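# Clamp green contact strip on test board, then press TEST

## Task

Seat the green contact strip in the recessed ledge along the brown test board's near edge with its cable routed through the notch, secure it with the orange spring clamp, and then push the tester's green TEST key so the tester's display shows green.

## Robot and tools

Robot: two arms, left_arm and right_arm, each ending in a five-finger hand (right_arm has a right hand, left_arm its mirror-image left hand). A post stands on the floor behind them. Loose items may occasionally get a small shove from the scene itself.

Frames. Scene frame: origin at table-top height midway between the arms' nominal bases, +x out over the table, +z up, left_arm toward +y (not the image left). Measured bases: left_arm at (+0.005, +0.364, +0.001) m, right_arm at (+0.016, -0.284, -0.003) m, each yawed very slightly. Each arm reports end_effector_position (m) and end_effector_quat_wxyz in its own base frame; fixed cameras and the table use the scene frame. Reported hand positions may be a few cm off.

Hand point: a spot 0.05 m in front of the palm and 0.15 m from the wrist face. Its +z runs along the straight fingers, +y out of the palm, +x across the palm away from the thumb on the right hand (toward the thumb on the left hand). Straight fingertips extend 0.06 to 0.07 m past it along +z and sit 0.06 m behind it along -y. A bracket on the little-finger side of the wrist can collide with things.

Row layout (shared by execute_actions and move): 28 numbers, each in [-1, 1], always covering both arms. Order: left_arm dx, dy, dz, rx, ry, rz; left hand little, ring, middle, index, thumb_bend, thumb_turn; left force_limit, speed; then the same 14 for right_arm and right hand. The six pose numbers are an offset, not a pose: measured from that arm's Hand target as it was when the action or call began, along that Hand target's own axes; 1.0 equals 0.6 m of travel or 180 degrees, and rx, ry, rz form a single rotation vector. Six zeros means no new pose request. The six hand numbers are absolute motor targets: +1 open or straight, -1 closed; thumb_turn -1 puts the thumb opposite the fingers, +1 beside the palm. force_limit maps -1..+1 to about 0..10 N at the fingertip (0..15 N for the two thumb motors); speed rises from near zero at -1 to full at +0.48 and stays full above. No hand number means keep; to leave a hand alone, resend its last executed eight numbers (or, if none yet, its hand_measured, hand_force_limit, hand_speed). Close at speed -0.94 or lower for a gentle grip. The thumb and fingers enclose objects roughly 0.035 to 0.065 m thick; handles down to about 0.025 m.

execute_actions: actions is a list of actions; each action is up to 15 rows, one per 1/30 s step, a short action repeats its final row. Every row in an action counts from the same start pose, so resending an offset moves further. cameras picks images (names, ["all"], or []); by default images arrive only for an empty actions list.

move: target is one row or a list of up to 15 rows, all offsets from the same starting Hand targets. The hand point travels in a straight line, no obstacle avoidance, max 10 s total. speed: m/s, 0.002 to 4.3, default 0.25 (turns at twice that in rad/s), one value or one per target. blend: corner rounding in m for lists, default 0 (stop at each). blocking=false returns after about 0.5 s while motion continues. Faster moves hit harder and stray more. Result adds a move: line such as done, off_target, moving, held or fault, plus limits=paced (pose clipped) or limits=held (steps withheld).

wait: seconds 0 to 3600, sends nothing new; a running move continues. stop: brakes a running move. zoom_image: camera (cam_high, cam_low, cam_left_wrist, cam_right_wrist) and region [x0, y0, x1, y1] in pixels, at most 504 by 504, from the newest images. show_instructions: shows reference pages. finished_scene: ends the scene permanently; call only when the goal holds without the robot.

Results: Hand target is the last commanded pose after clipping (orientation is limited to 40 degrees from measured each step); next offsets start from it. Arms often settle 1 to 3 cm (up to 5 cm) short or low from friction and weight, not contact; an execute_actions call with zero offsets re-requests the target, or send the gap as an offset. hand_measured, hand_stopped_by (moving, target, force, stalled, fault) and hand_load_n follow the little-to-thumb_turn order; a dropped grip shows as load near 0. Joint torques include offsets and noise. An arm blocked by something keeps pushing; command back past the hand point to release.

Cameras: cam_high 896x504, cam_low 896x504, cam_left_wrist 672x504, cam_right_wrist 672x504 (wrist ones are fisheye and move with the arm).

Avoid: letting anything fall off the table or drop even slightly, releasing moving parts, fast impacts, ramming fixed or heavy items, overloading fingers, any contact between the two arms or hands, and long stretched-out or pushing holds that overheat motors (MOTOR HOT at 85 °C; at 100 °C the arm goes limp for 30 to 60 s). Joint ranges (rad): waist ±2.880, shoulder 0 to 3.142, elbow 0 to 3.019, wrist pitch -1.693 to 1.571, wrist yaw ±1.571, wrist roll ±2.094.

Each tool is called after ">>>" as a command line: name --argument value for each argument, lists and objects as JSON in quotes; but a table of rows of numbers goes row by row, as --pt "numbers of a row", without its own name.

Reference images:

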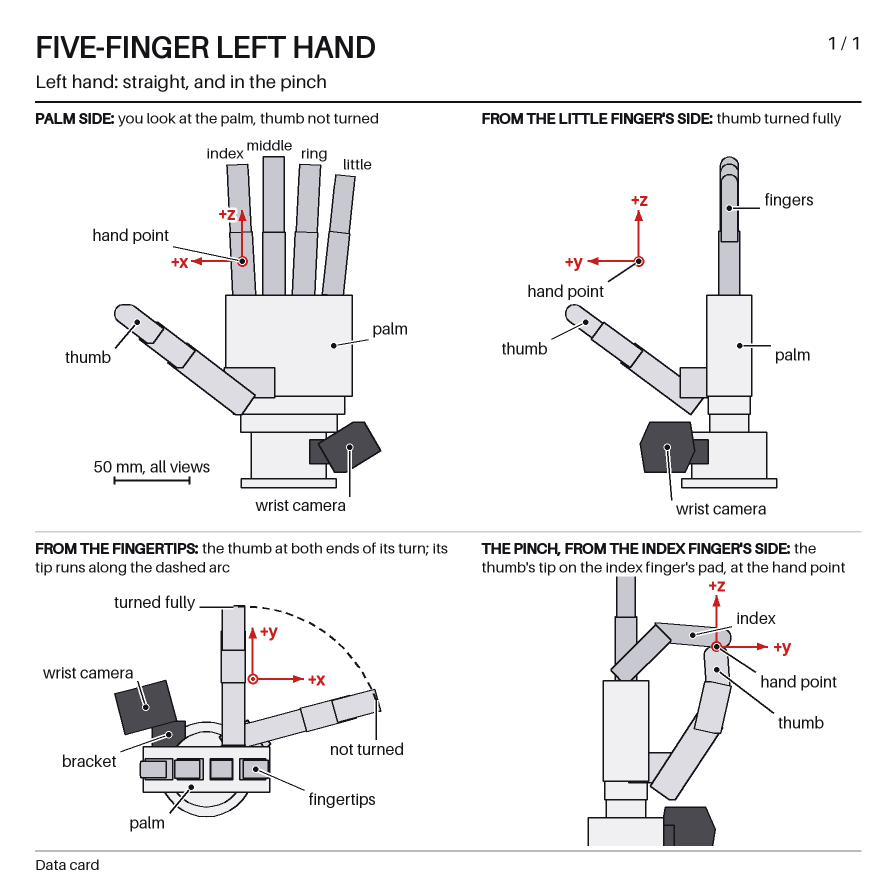

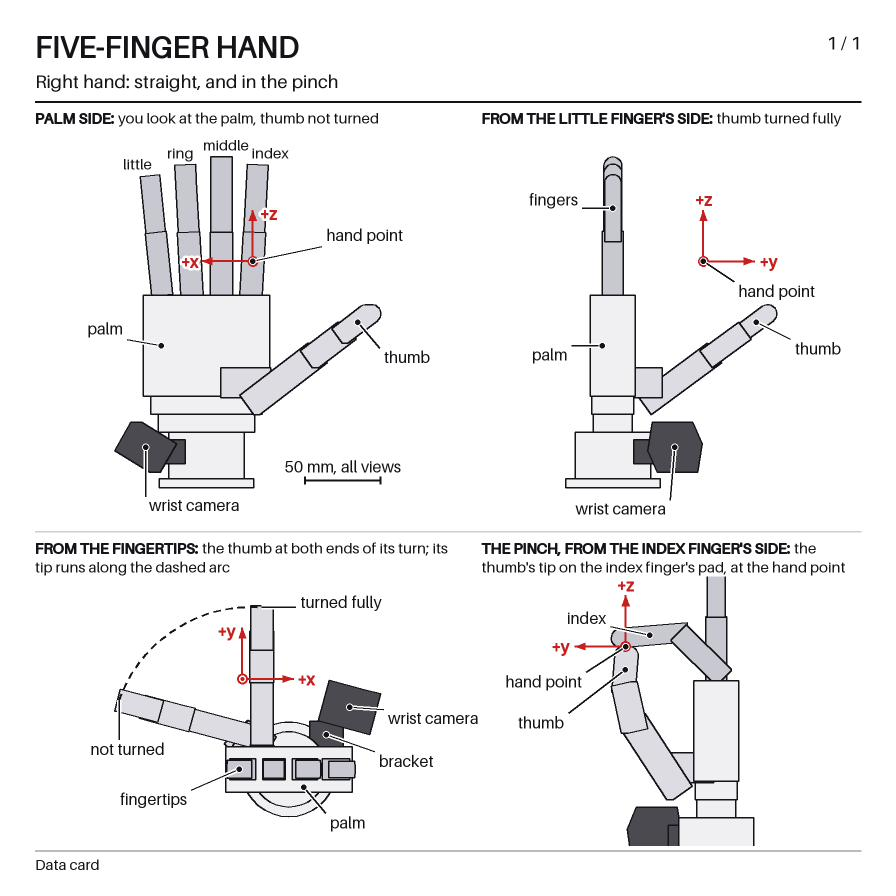

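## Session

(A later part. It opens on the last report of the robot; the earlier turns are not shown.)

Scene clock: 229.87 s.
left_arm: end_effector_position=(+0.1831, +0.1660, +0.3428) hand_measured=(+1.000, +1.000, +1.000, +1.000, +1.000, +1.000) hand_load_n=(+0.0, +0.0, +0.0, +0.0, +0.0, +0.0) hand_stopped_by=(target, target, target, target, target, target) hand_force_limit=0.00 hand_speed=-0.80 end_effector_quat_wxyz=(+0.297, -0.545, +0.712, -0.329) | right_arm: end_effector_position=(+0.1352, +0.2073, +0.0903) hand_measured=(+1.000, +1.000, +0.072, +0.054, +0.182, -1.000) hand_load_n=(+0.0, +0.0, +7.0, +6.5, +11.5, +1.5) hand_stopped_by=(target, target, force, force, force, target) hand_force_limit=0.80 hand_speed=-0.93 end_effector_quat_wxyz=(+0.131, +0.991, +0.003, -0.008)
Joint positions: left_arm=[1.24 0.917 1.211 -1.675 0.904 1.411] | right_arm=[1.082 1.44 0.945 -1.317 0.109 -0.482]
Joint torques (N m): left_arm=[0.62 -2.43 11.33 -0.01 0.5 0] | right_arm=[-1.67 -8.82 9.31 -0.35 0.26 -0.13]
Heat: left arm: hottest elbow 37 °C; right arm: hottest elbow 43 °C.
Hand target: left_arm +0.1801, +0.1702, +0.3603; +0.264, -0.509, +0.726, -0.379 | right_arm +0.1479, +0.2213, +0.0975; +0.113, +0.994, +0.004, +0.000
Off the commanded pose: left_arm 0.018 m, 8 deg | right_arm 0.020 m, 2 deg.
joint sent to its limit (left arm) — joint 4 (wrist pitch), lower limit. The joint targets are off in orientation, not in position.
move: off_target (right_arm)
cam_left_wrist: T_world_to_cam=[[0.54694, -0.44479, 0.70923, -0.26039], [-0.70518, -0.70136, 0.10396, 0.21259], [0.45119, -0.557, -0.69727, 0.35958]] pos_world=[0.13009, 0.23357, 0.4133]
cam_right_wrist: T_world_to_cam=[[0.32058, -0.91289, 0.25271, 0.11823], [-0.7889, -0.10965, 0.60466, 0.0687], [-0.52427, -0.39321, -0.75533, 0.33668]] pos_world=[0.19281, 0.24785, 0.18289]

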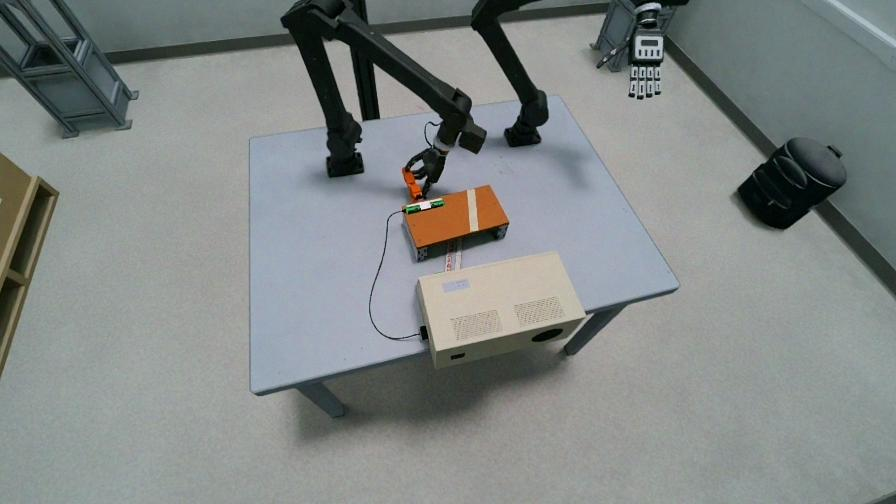

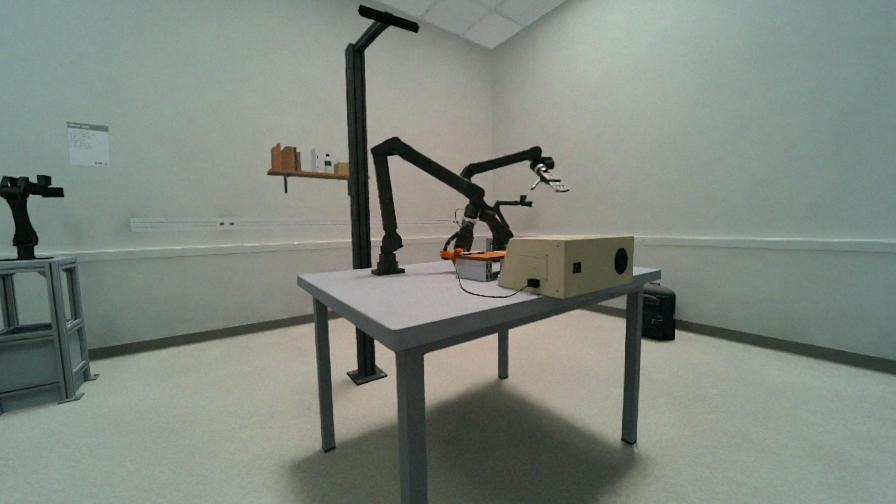

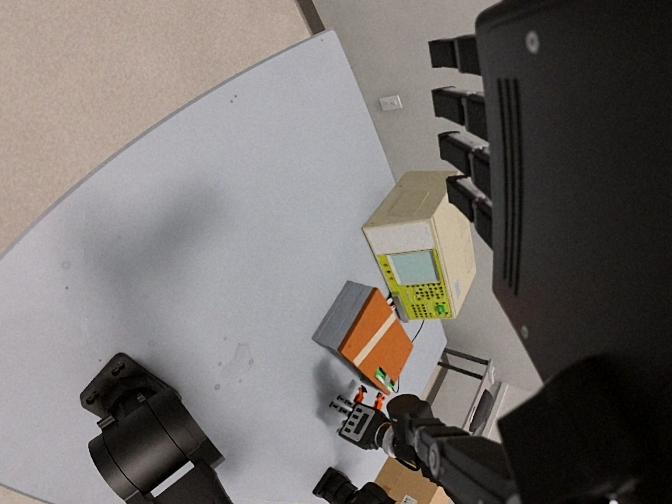

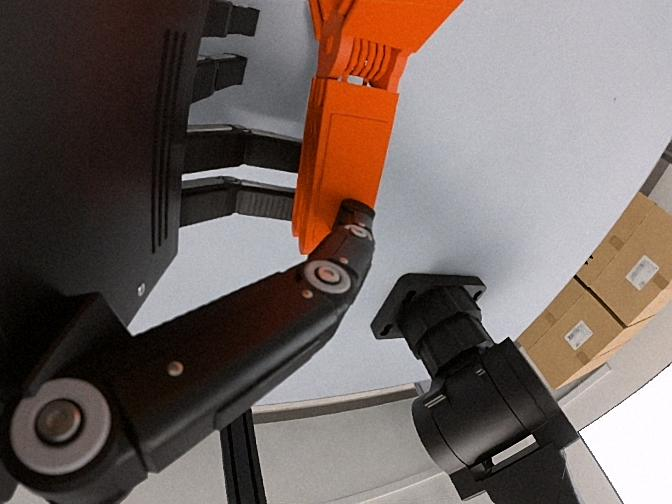

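>>> move --target '[0,0,0,0,0,0,1,1,1,1,1,1,0,-0.8,0.0203,-0.0157,-0.0182,0,0,0,1,1,-0.2,-0.2,0.0,-1,0.8,-0.93]' --speed 0.04 --cameras '["cam_low","cam_high","cam_left_wrist"]'

>>> zoom_image --camera "cam_low" --region '[430, 220, 490, 280]'

>>> zoom_image --camera "cam_high" --region '[390, 150, 460, 220]'

>>> zoom_image --camera "cam_left_wrist" --region '[320, 330, 440, 450]'

Scene clock: 231.27 s.
left_arm: end_effector_position=(+0.1831, +0.1660, +0.3428) hand_measured=(+1.000, +1.000, +1.000, +1.000, +1.000, +1.000) hand_load_n=(+0.0, +0.0, +0.0, +0.0, +0.0, -0.5) hand_stopped_by=(target, target, target, target, target, target) hand_force_limit=0.00 hand_speed=-0.80 end_effector_quat_wxyz=(+0.297, -0.545, +0.712, -0.329) | right_arm: end_effector_position=(+0.1484, +0.2234, +0.0965) hand_measured=(+1.000, +1.000, +0.072, +0.054, +0.182, -1.000) hand_load_n=(+0.0, +0.0, +7.0, +6.5, +11.0, +1.5) hand_stopped_by=(target, target, force, force, force, target) hand_force_limit=0.80 hand_speed=-0.93 end_effector_quat_wxyz=(+0.124, +0.992, +0.004, -0.005)
Joint positions: left_arm=[1.24 0.917 1.211 -1.675 0.904 1.411] | right_arm=[1.071 1.47 1.002 -1.326 0.11 -0.495]
Joint torques (N m): left_arm=[0.56 -2.37 11.33 -0.02 0.49 0] | right_arm=[-1.85 -9.52 9.44 -1.01 0.27 -0.13]
Heat: left arm: hottest elbow 37 °C; right arm: hottest elbow 43 °C.
Hand target: left_arm +0.1801, +0.1702, +0.3603; +0.264, -0.509, +0.726, -0.379 | right_arm +0.1600, +0.2332, +0.1060; +0.113, +0.994, +0.004, +0.000
Off the commanded pose: left_arm 0.018 m, 8 deg | right_arm 0.018 m, 1 deg.
joint sent to its limit (left arm) — joint 4 (wrist pitch), lower limit. The joint targets are off in orientation, not in position.
move: off_target (right_arm)
cam_left_wrist: T_world_to_cam=[[0.54694, -0.44479, 0.70923, -0.26039], [-0.70518, -0.70136, 0.10396, 0.21259], [0.45119, -0.557, -0.69727, 0.35958]] pos_world=[0.13009, 0.23357, 0.4133]
Images, in order (width x height): cam_high 896x504, cam_low 896x504, cam_left_wrist 672x504.

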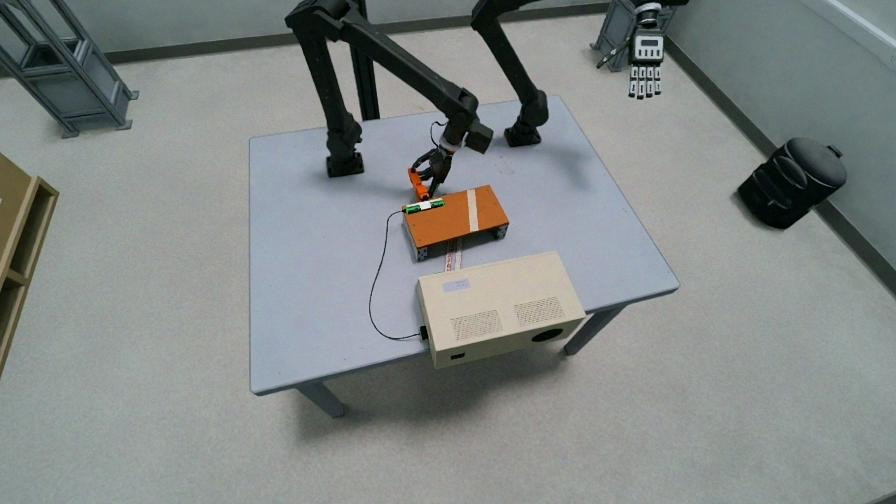

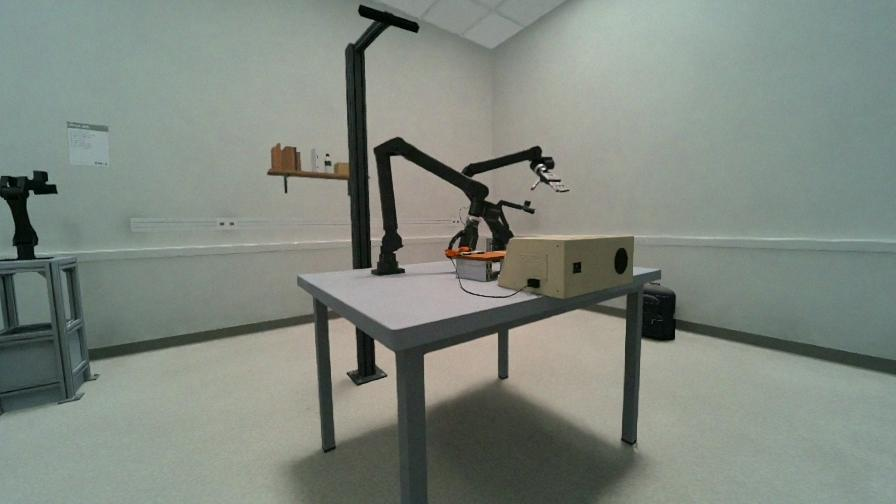

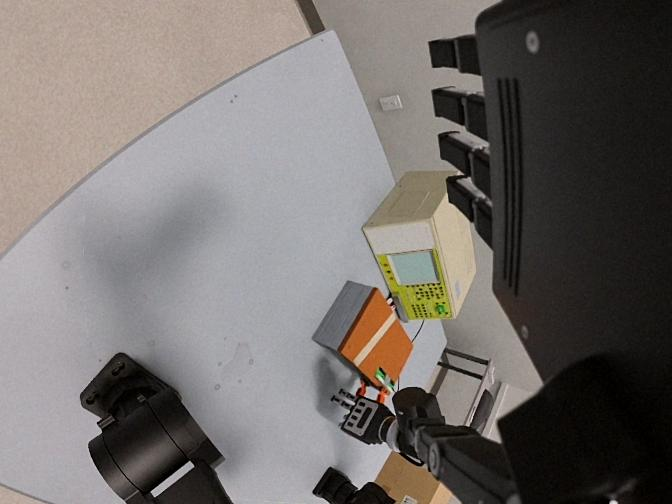

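Scaled by 8.400 from the camera's image (finer frame: 1280x720).

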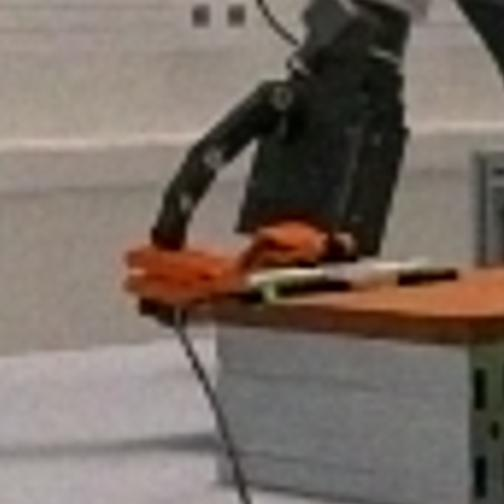

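Scaled by 7.200 from the camera's image (finer frame: 1280x720).

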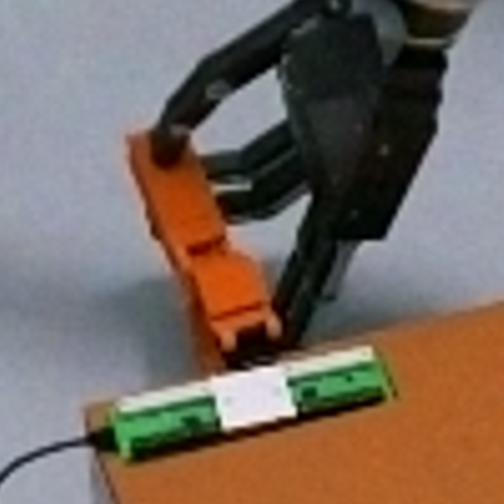

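Scaled by 4.200 from the camera's image (finer frame: 960x720).

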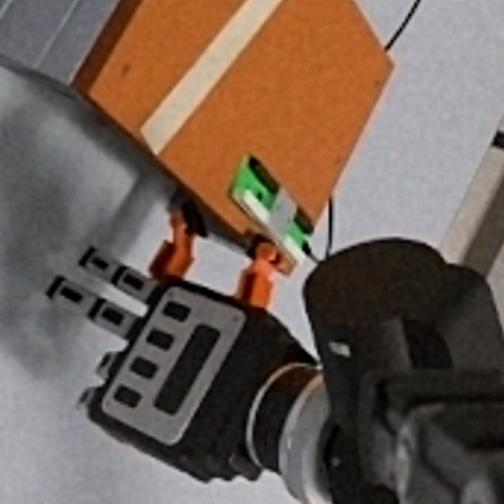

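>>> move --target '[0,0,0,0,0,0,1,1,1,1,1,1,0,-0.8,0.0333,0.0007,-0.005,0,0,0,1,1,-0.2,-0.2,0.0,-1,0.8,-0.93]' --speed 0.03 --cameras '["cam_low","cam_high","cam_left_wrist"]'

>>> zoom_image --camera "cam_low" --region '[430, 220, 490, 280]'

>>> zoom_image --camera "cam_high" --region '[390, 150, 460, 220]'

>>> zoom_image --camera "cam_left_wrist" --region '[320, 330, 440, 450]'

Scene clock: 232.83 s.
left_arm: end_effector_position=(+0.1831, +0.1660, +0.3428) hand_measured=(+1.000, +1.000, +1.000, +1.000, +1.000, +1.000) hand_load_n=(+0.0, +0.0, +0.0, +0.0, +0.0, +0.0) hand_stopped_by=(target, target, target, target, target, target) hand_force_limit=0.00 hand_speed=-0.80 end_effector_quat_wxyz=(+0.297, -0.545, +0.712, -0.329) | right_arm: end_effector_position=(+0.1633, +0.2228, +0.1003) hand_measured=(+1.000, +1.000, +0.072, +0.054, +0.182, -1.000) hand_load_n=(+0.0, +0.0, +0.5, +9.5, +10.5, +4.5) hand_stopped_by=(target, target, force, force, force, target) hand_force_limit=0.80 hand_speed=-0.93 end_effector_quat_wxyz=(+0.127, +0.992, -0.002, -0.008)
Joint positions: left_arm=[1.24 0.917 1.211 -1.675 0.904 1.411] | right_arm=[1.033 1.489 1.031 -1.341 0.115 -0.521]
Joint torques (N m): left_arm=[0.62 -2.37 11.32 -0.01 0.49 -0.01] | right_arm=[-2.37 -9.64 9.7 -0.66 0.39 -0.28]
Heat: left arm: hottest elbow 37 °C; right arm: hottest elbow 43 °C.
Hand target: left_arm +0.1801, +0.1702, +0.3603; +0.264, -0.509, +0.726, -0.379 | right_arm +0.1800, +0.2335, +0.1091; +0.113, +0.994, +0.004, +0.000
Off the commanded pose: left_arm 0.018 m, 8 deg | right_arm 0.022 m, 2 deg.
joint sent to its limit (left arm) — joint 4 (wrist pitch), lower limit. The joint targets are off in orientation, not in position.
move: off_target (right_arm)
cam_left_wrist: T_world_to_cam=[[0.54694, -0.44479, 0.70923, -0.26039], [-0.70518, -0.70136, 0.10396, 0.21259], [0.45119, -0.557, -0.69727, 0.35958]] pos_world=[0.13009, 0.23357, 0.4133]
Images, in order (width x height): cam_high 896x504, cam_low 896x504, cam_left_wrist 672x504.

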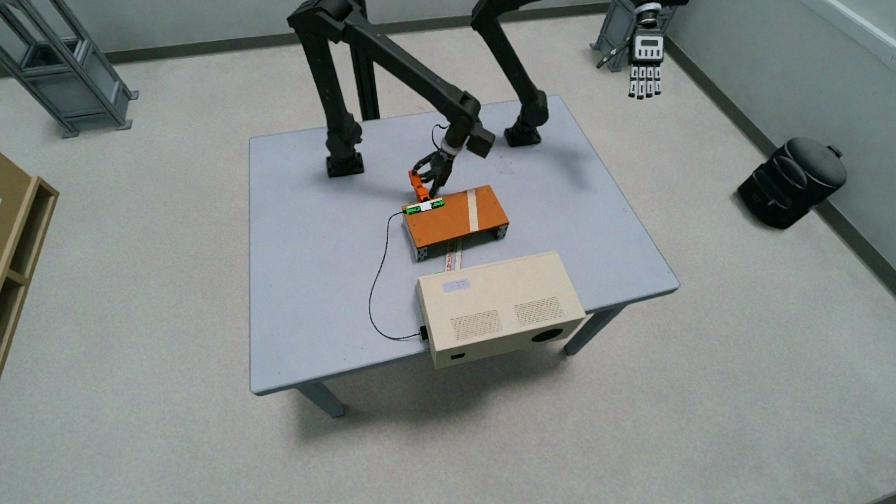

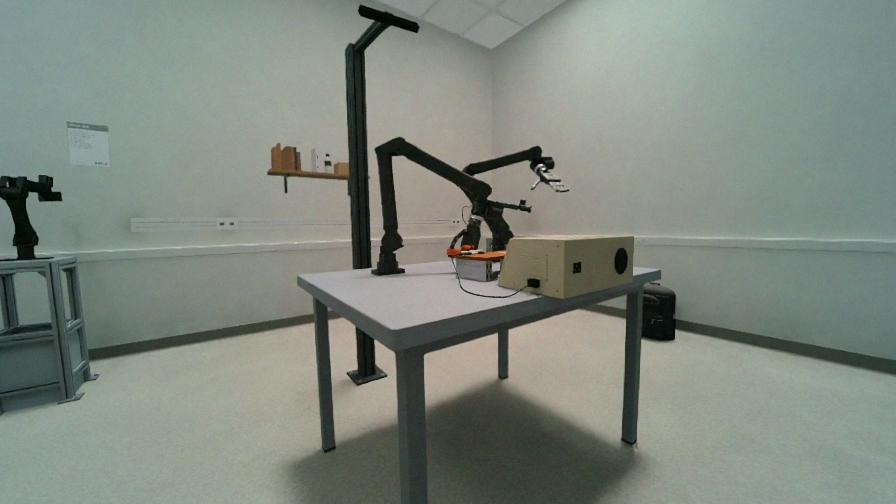

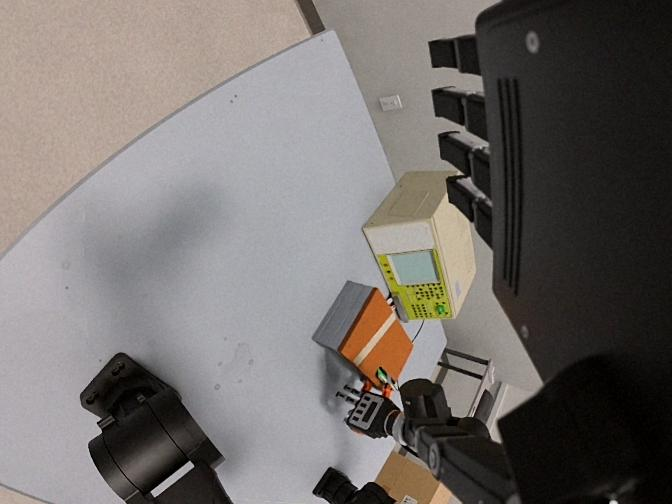

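Scaled by 8.400 from the camera's image (finer frame: 1280x720).

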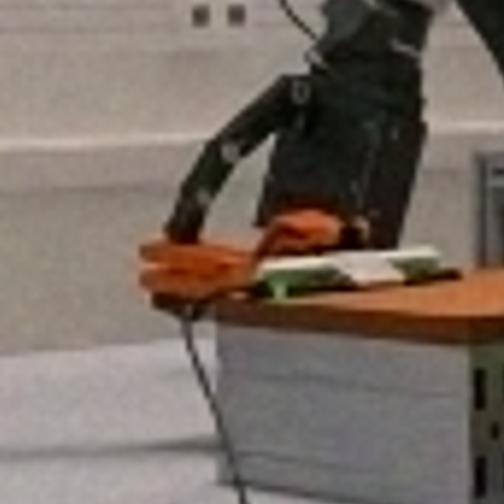

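Scaled by 7.200 from the camera's image (finer frame: 1280x720).

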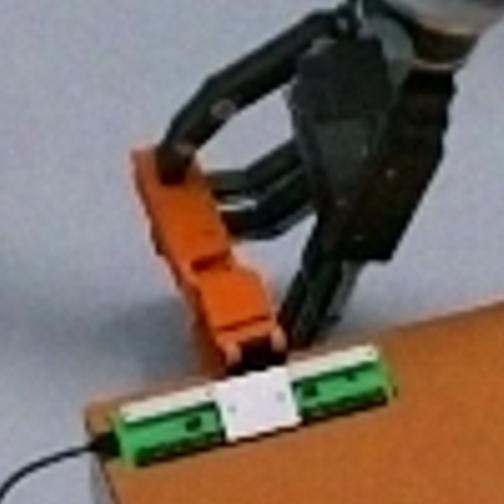

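Scaled by 4.200 from the camera's image (finer frame: 960x720).

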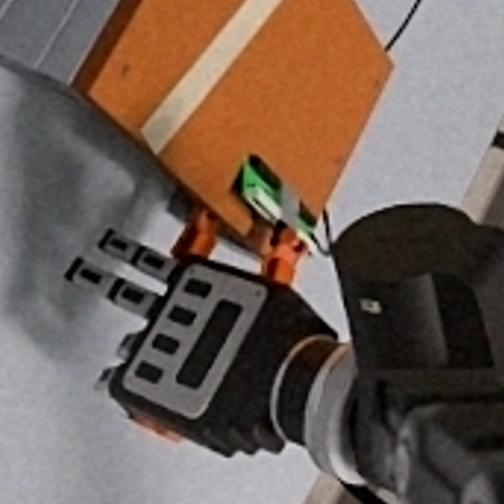

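>>> move --target '[0,0,0,0,0,0,1,1,1,1,1,1,0,-0.8,-0.04,0,0.002,0,0,0,1,1,-0.2,-0.2,0.0,-1,0.8,-0.93]' --speed 0.03 --cameras '["cam_low","cam_high","cam_left_wrist"]'

>>> zoom_image --camera "cam_low" --region '[430, 220, 490, 280]'

>>> zoom_image --camera "cam_high" --region '[390, 150, 460, 220]'

>>> zoom_image --camera "cam_left_wrist" --region '[320, 330, 440, 450]'

Scene clock: 234.40 s.
left_arm: end_effector_position=(+0.1831, +0.1660, +0.3428) hand_measured=(+1.000, +1.000, +1.000, +1.000, +1.000, +1.000) hand_load_n=(+0.0, +0.0, +0.0, +0.0, +0.0, +0.0) hand_stopped_by=(target, target, target, target, target, target) hand_force_limit=0.00 hand_speed=-0.80 end_effector_quat_wxyz=(+0.297, -0.545, +0.712, -0.329) | right_arm: end_effector_position=(+0.1577, +0.2266, +0.1010) hand_measured=(+1.000, +1.000, +0.072, +0.054, +0.182, -1.000) hand_load_n=(+0.0, +0.0, +6.0, +7.5, +11.0, +1.0) hand_stopped_by=(target, target, force, force, force, target) hand_force_limit=0.80 hand_speed=-0.93 end_effector_quat_wxyz=(+0.125, +0.992, +0.006, -0.008)
Joint positions: left_arm=[1.24 0.917 1.211 -1.675 0.904 1.411] | right_arm=[1.053 1.486 1.031 -1.341 0.11 -0.517]
Joint torques (N m): left_arm=[0.56 -2.43 11.33 -0.02 0.49 0] | right_arm=[0.26 -11.28 7.35 -0.68 0.16 0.17]
Heat: left arm: hottest elbow 37 °C; right arm: hottest elbow 43 °C.
Hand target: left_arm +0.1801, +0.1702, +0.3603; +0.264, -0.509, +0.726, -0.379 | right_arm +0.1560, +0.2331, +0.1079; +0.113, +0.994, +0.004, +0.000
Off the commanded pose: left_arm 0.018 m, 8 deg | right_arm 0.010 m, 2 deg.
joint sent to its limit (left arm) — joint 4 (wrist pitch), lower limit. The joint targets are off in orientation, not in position.
move: done
cam_left_wrist: T_world_to_cam=[[0.54694, -0.44479, 0.70923, -0.26039], [-0.70518, -0.70136, 0.10396, 0.21259], [0.45119, -0.557, -0.69727, 0.35958]] pos_world=[0.13009, 0.23357, 0.4133]
Images, in order (width x height): cam_high 896x504, cam_low 896x504, cam_left_wrist 672x504.

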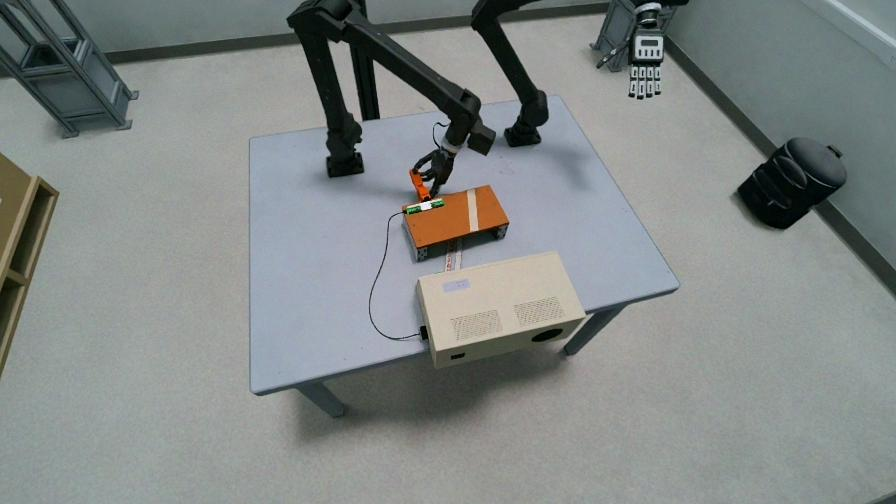

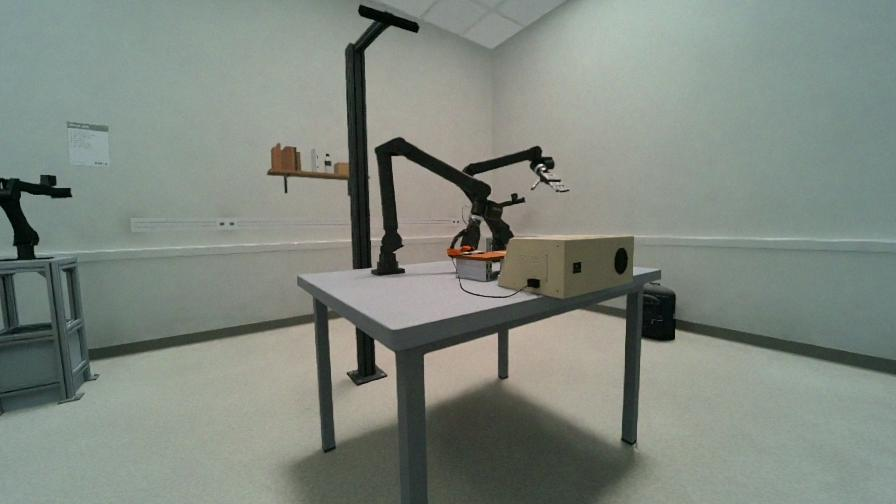

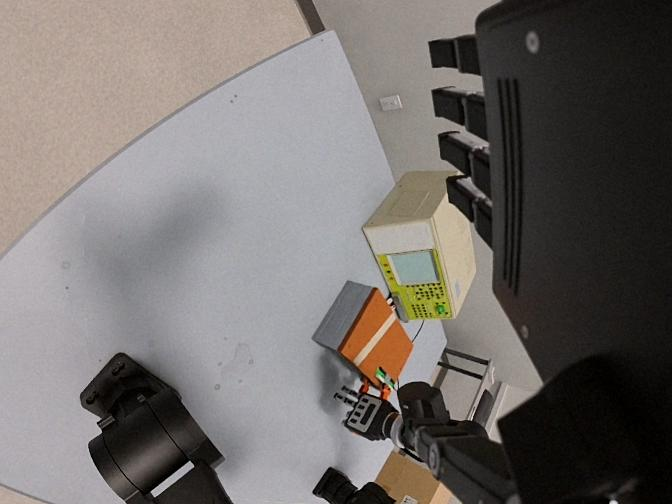

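Scaled by 8.400 from the camera's image (finer frame: 1280x720).

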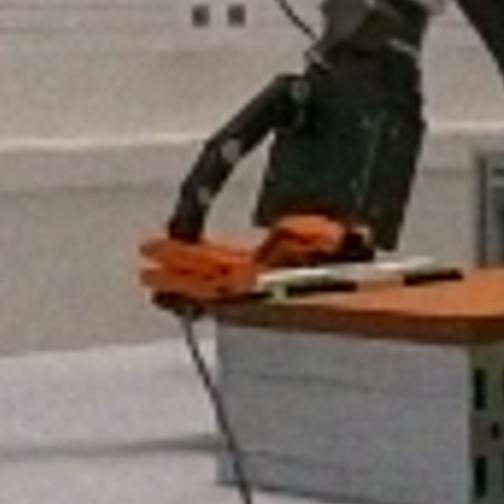

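Scaled by 7.200 from the camera's image (finer frame: 1280x720).

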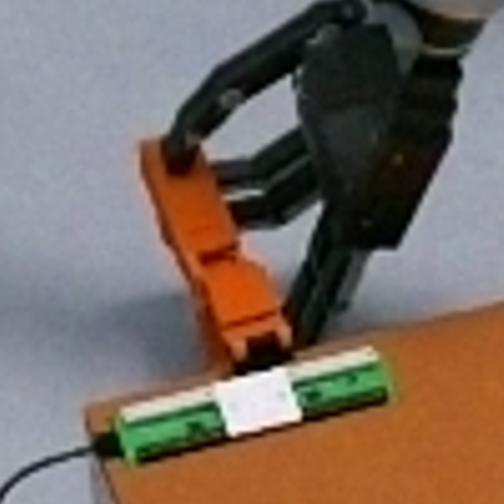

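Scaled by 4.200 from the camera's image (finer frame: 960x720).

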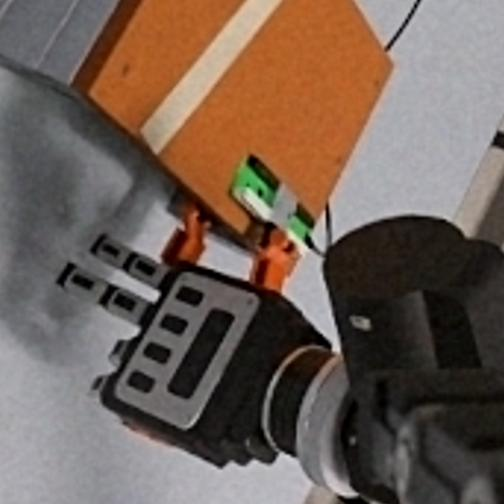

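>>> zoom_image --camera "cam_left_wrist" --region '[360, 350, 410, 400]'

>>> zoom_image --camera "cam_high" --region '[400, 190, 450, 225]'

Scaled by 10.080 from the camera's image (finer frame: 960x720).

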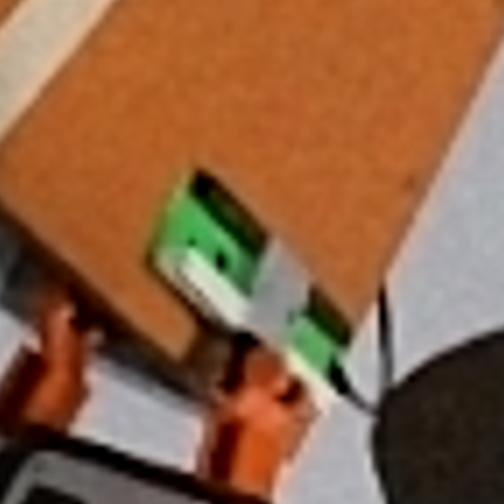

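Scaled by 10.080 from the camera's image (finer frame: 1280x720).

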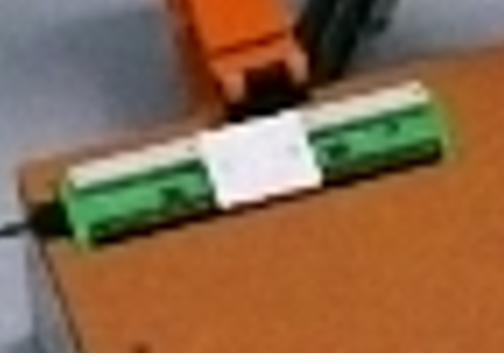

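>>> move --pt "0 0 0 0 0 0 1 1 1 1 1 1 0 -0.8 -0.075 0 0 0 0 0 1 1 -0.2 -0.2 0.0 -1 0.8 -0.93" --pt "0.4468 0.035 0.5342 0.18 0.2809 0.0892 1 1 1 1 1 1 0 -0.8 -0.075 0 0 0 0 0 1 1 -0.2 -0.2 0.0 -1 0.8 -0.93" --speed '[0.05, 0.15]' --cameras '["all"]'

Scene clock: 243.83 s.
left_arm: end_effector_position=(+0.3245, -0.1664, +0.1621) hand_measured=(+1.000, +1.000, +1.000, +1.000, +1.000, +1.000) hand_load_n=(+0.0, +0.0, +0.0, +0.0, +0.0, -0.5) hand_stopped_by=(target, target, target, target, target, target) hand_force_limit=0.00 hand_speed=-0.80 end_effector_quat_wxyz=(+0.113, -0.109, +0.700, -0.697) | right_arm: end_effector_position=(+0.1150, +0.2304, +0.1018) hand_measured=(+1.000, +1.000, +0.072, +0.054, +0.182, -1.000) hand_load_n=(+0.0, +0.0, +6.0, +7.5, +11.0, +1.0) hand_stopped_by=(target, target, force, force, force, target) hand_force_limit=0.80 hand_speed=-0.93 end_effector_quat_wxyz=(+0.119, +0.993, +0.006, -0.004)
Joint positions: left_arm=[0.095 1.254 0.403 0.839 1.35 0.019] | right_arm=[1.161 1.436 0.984 -1.341 0.089 -0.413]
Joint torques (N m): left_arm=[-0.44 -3.55 6.52 1.44 0.18 0] | right_arm=[0.44 -10.75 6.91 -1.01 0.12 0.17]
Heat: left arm: hottest elbow 37 °C; right arm: hottest elbow 42 °C.
Hand target: left_arm +0.3239, -0.1676, +0.1598; +0.109, -0.109, +0.699, -0.698 | right_arm +0.1110, +0.2326, +0.1079; +0.113, +0.994, +0.004, +0.000
Off the commanded pose: left_arm 0.003 m, 1 deg | right_arm 0.008 m, 1 deg.
move: done
cam_left_wrist: T_world_to_cam=[[-0.23553, -0.14363, 0.9612, -0.09434], [-0.95295, 0.2283, -0.19939, 0.38217], [-0.1908, -0.96294, -0.19064, 0.04324]] pos_world=[0.35022, -0.05916, 0.17512]
cam_right_wrist: T_world_to_cam=[[0.32519, -0.91653, 0.23287, 0.1452], [-0.79305, -0.13018, 0.59508, 0.05458], [-0.5151, -0.37819, -0.76919, 0.34077]] pos_world=[0.1716, 0.26906, 0.19583]

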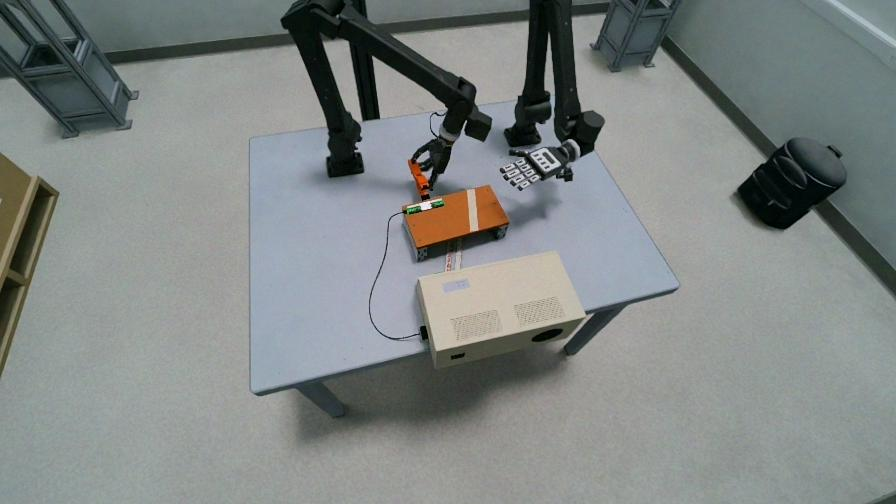

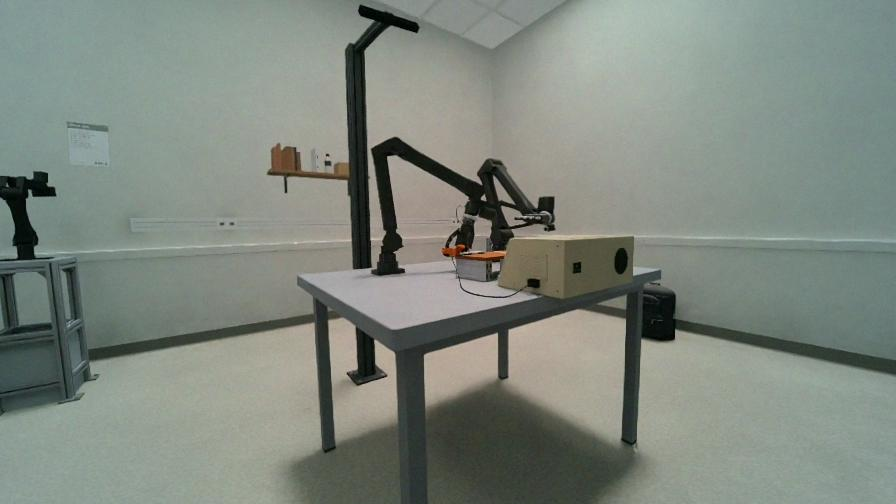

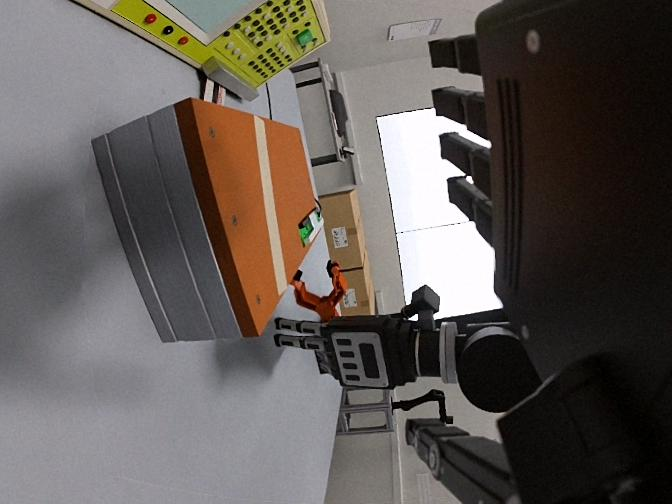

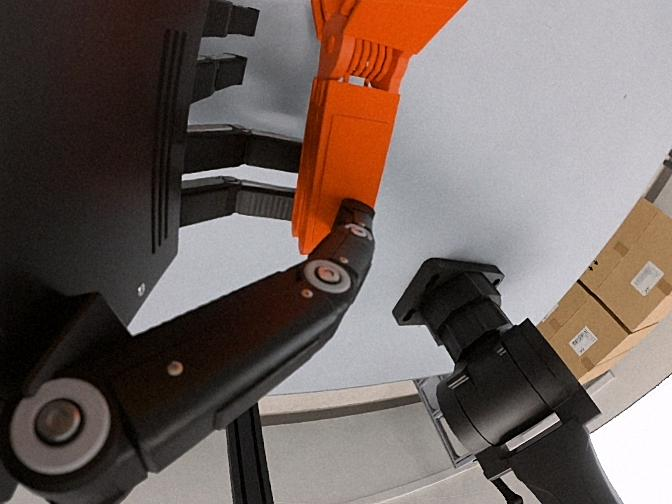

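>>> zoom_image --camera "cam_left_wrist" --region '[270, 190, 370, 330]'

>>> zoom_image --camera "cam_high" --region '[400, 190, 450, 225]'

Scaled by 3.600 from the camera's image (finer frame: 960x720).

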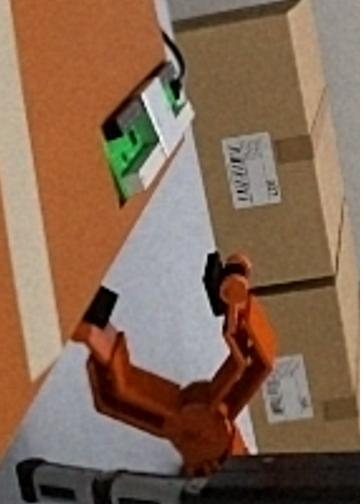

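Scaled by 10.080 from the camera's image (finer frame: 1280x720).

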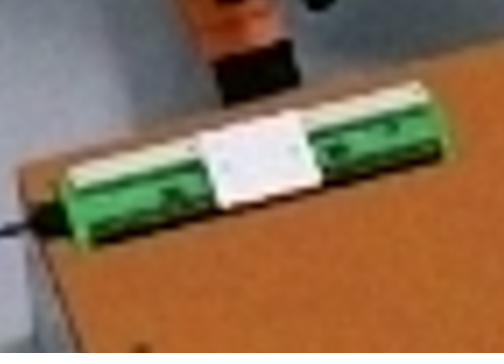

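>>> zoom_image --camera "cam_left_wrist" --region '[290, 195, 335, 250]'

Scaled by 9.164 from the camera's image (finer frame: 960x720).

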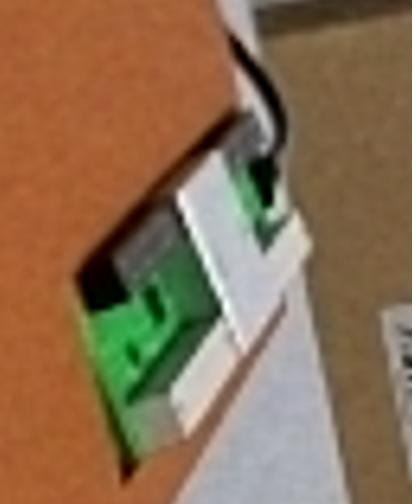

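>>> move --target '[0,0,0,0,0,0,1,1,1,1,1,1,0,-0.8,0,0.0245,-0.014,0,0,0,1,1,-0.2,-0.2,0.0,-1,0.8,-0.93]' --speed 0.04 --cameras '["cam_high","cam_left_wrist"]'

>>> zoom_image --camera "cam_left_wrist" --region '[270, 190, 370, 330]'

>>> zoom_image --camera "cam_high" --region '[390, 150, 460, 220]'

Scene clock: 249.30 s.
left_arm: end_effector_position=(+0.3244, -0.1664, +0.1622) hand_measured=(+1.000, +1.000, +1.000, +1.000, +1.000, +1.000) hand_load_n=(+0.0, -0.5, +0.0, +0.0, +0.0, +0.0) hand_stopped_by=(target, target, target, target, target, target) hand_force_limit=0.00 hand_speed=-0.80 end_effector_quat_wxyz=(+0.113, -0.109, +0.700, -0.697) | right_arm: end_effector_position=(+0.1109, +0.2210, +0.1141) hand_measured=(+1.000, +1.000, +0.072, +0.054, +0.182, -1.000) hand_load_n=(+0.0, +0.0, +6.0, +7.5, +11.0, +1.0) hand_stopped_by=(target, target, force, force, force, target) hand_force_limit=0.80 hand_speed=-0.93 end_effector_quat_wxyz=(+0.116, +0.993, +0.006, -0.002)
Joint positions: left_arm=[0.095 1.254 0.403 0.839 1.35 0.019] | right_arm=[1.161 1.39 0.975 -1.371 0.089 -0.413]
Joint torques (N m): left_arm=[-0.44 -3.66 6.53 1.29 0.18 0.02] | right_arm=[-0.91 -9.82 7.13 -1.02 0.24 0.05]
Heat: left arm: hottest elbow 37 °C; right arm: hottest elbow 42 °C.
Hand target: left_arm +0.3238, -0.1676, +0.1598; +0.109, -0.109, +0.700, -0.698 | right_arm +0.1111, +0.2203, +0.1193; +0.113, +0.994, +0.004, +0.000
Off the commanded pose: left_arm 0.003 m, 1 deg | right_arm 0.005 m, 0 deg.
move: done
cam_left_wrist: T_world_to_cam=[[-0.2351, -0.14353, 0.96132, -0.09441], [-0.95306, 0.22821, -0.19901, 0.38211], [-0.19082, -0.96297, -0.19045, 0.04319]] pos_world=[0.35022, -0.05916, 0.17502]

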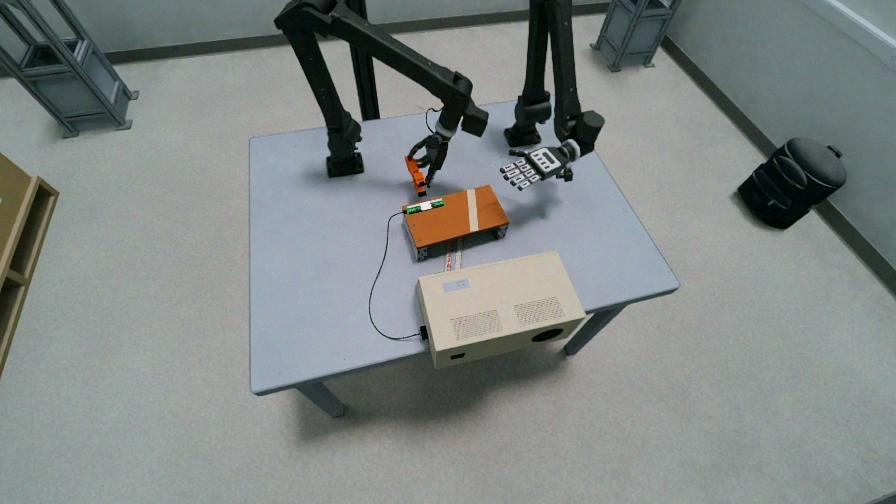

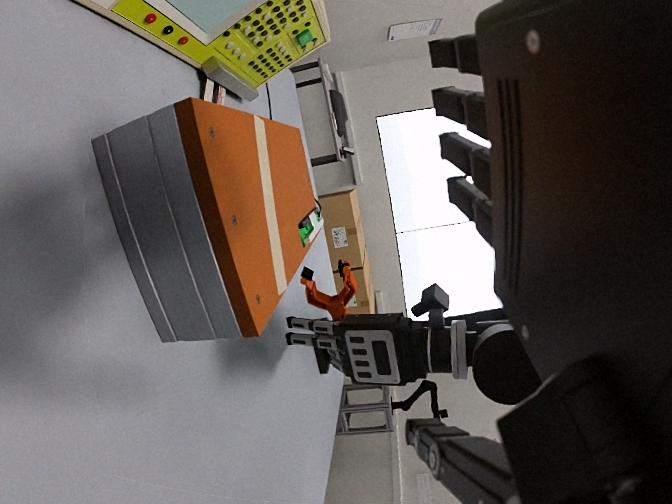

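Scaled by 3.600 from the camera's image (finer frame: 960x720).

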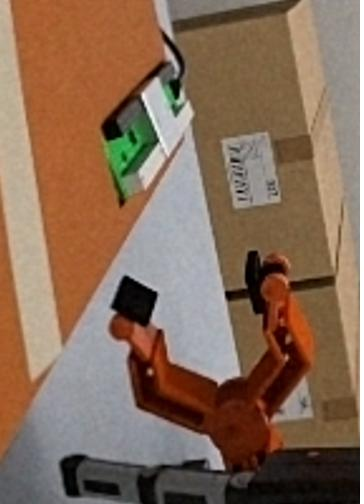

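Scaled by 7.200 from the camera's image (finer frame: 1280x720).

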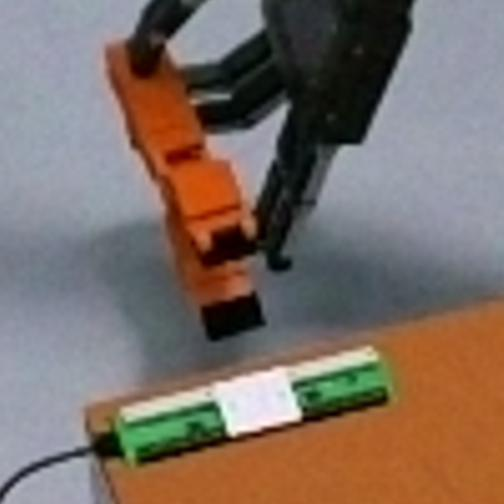

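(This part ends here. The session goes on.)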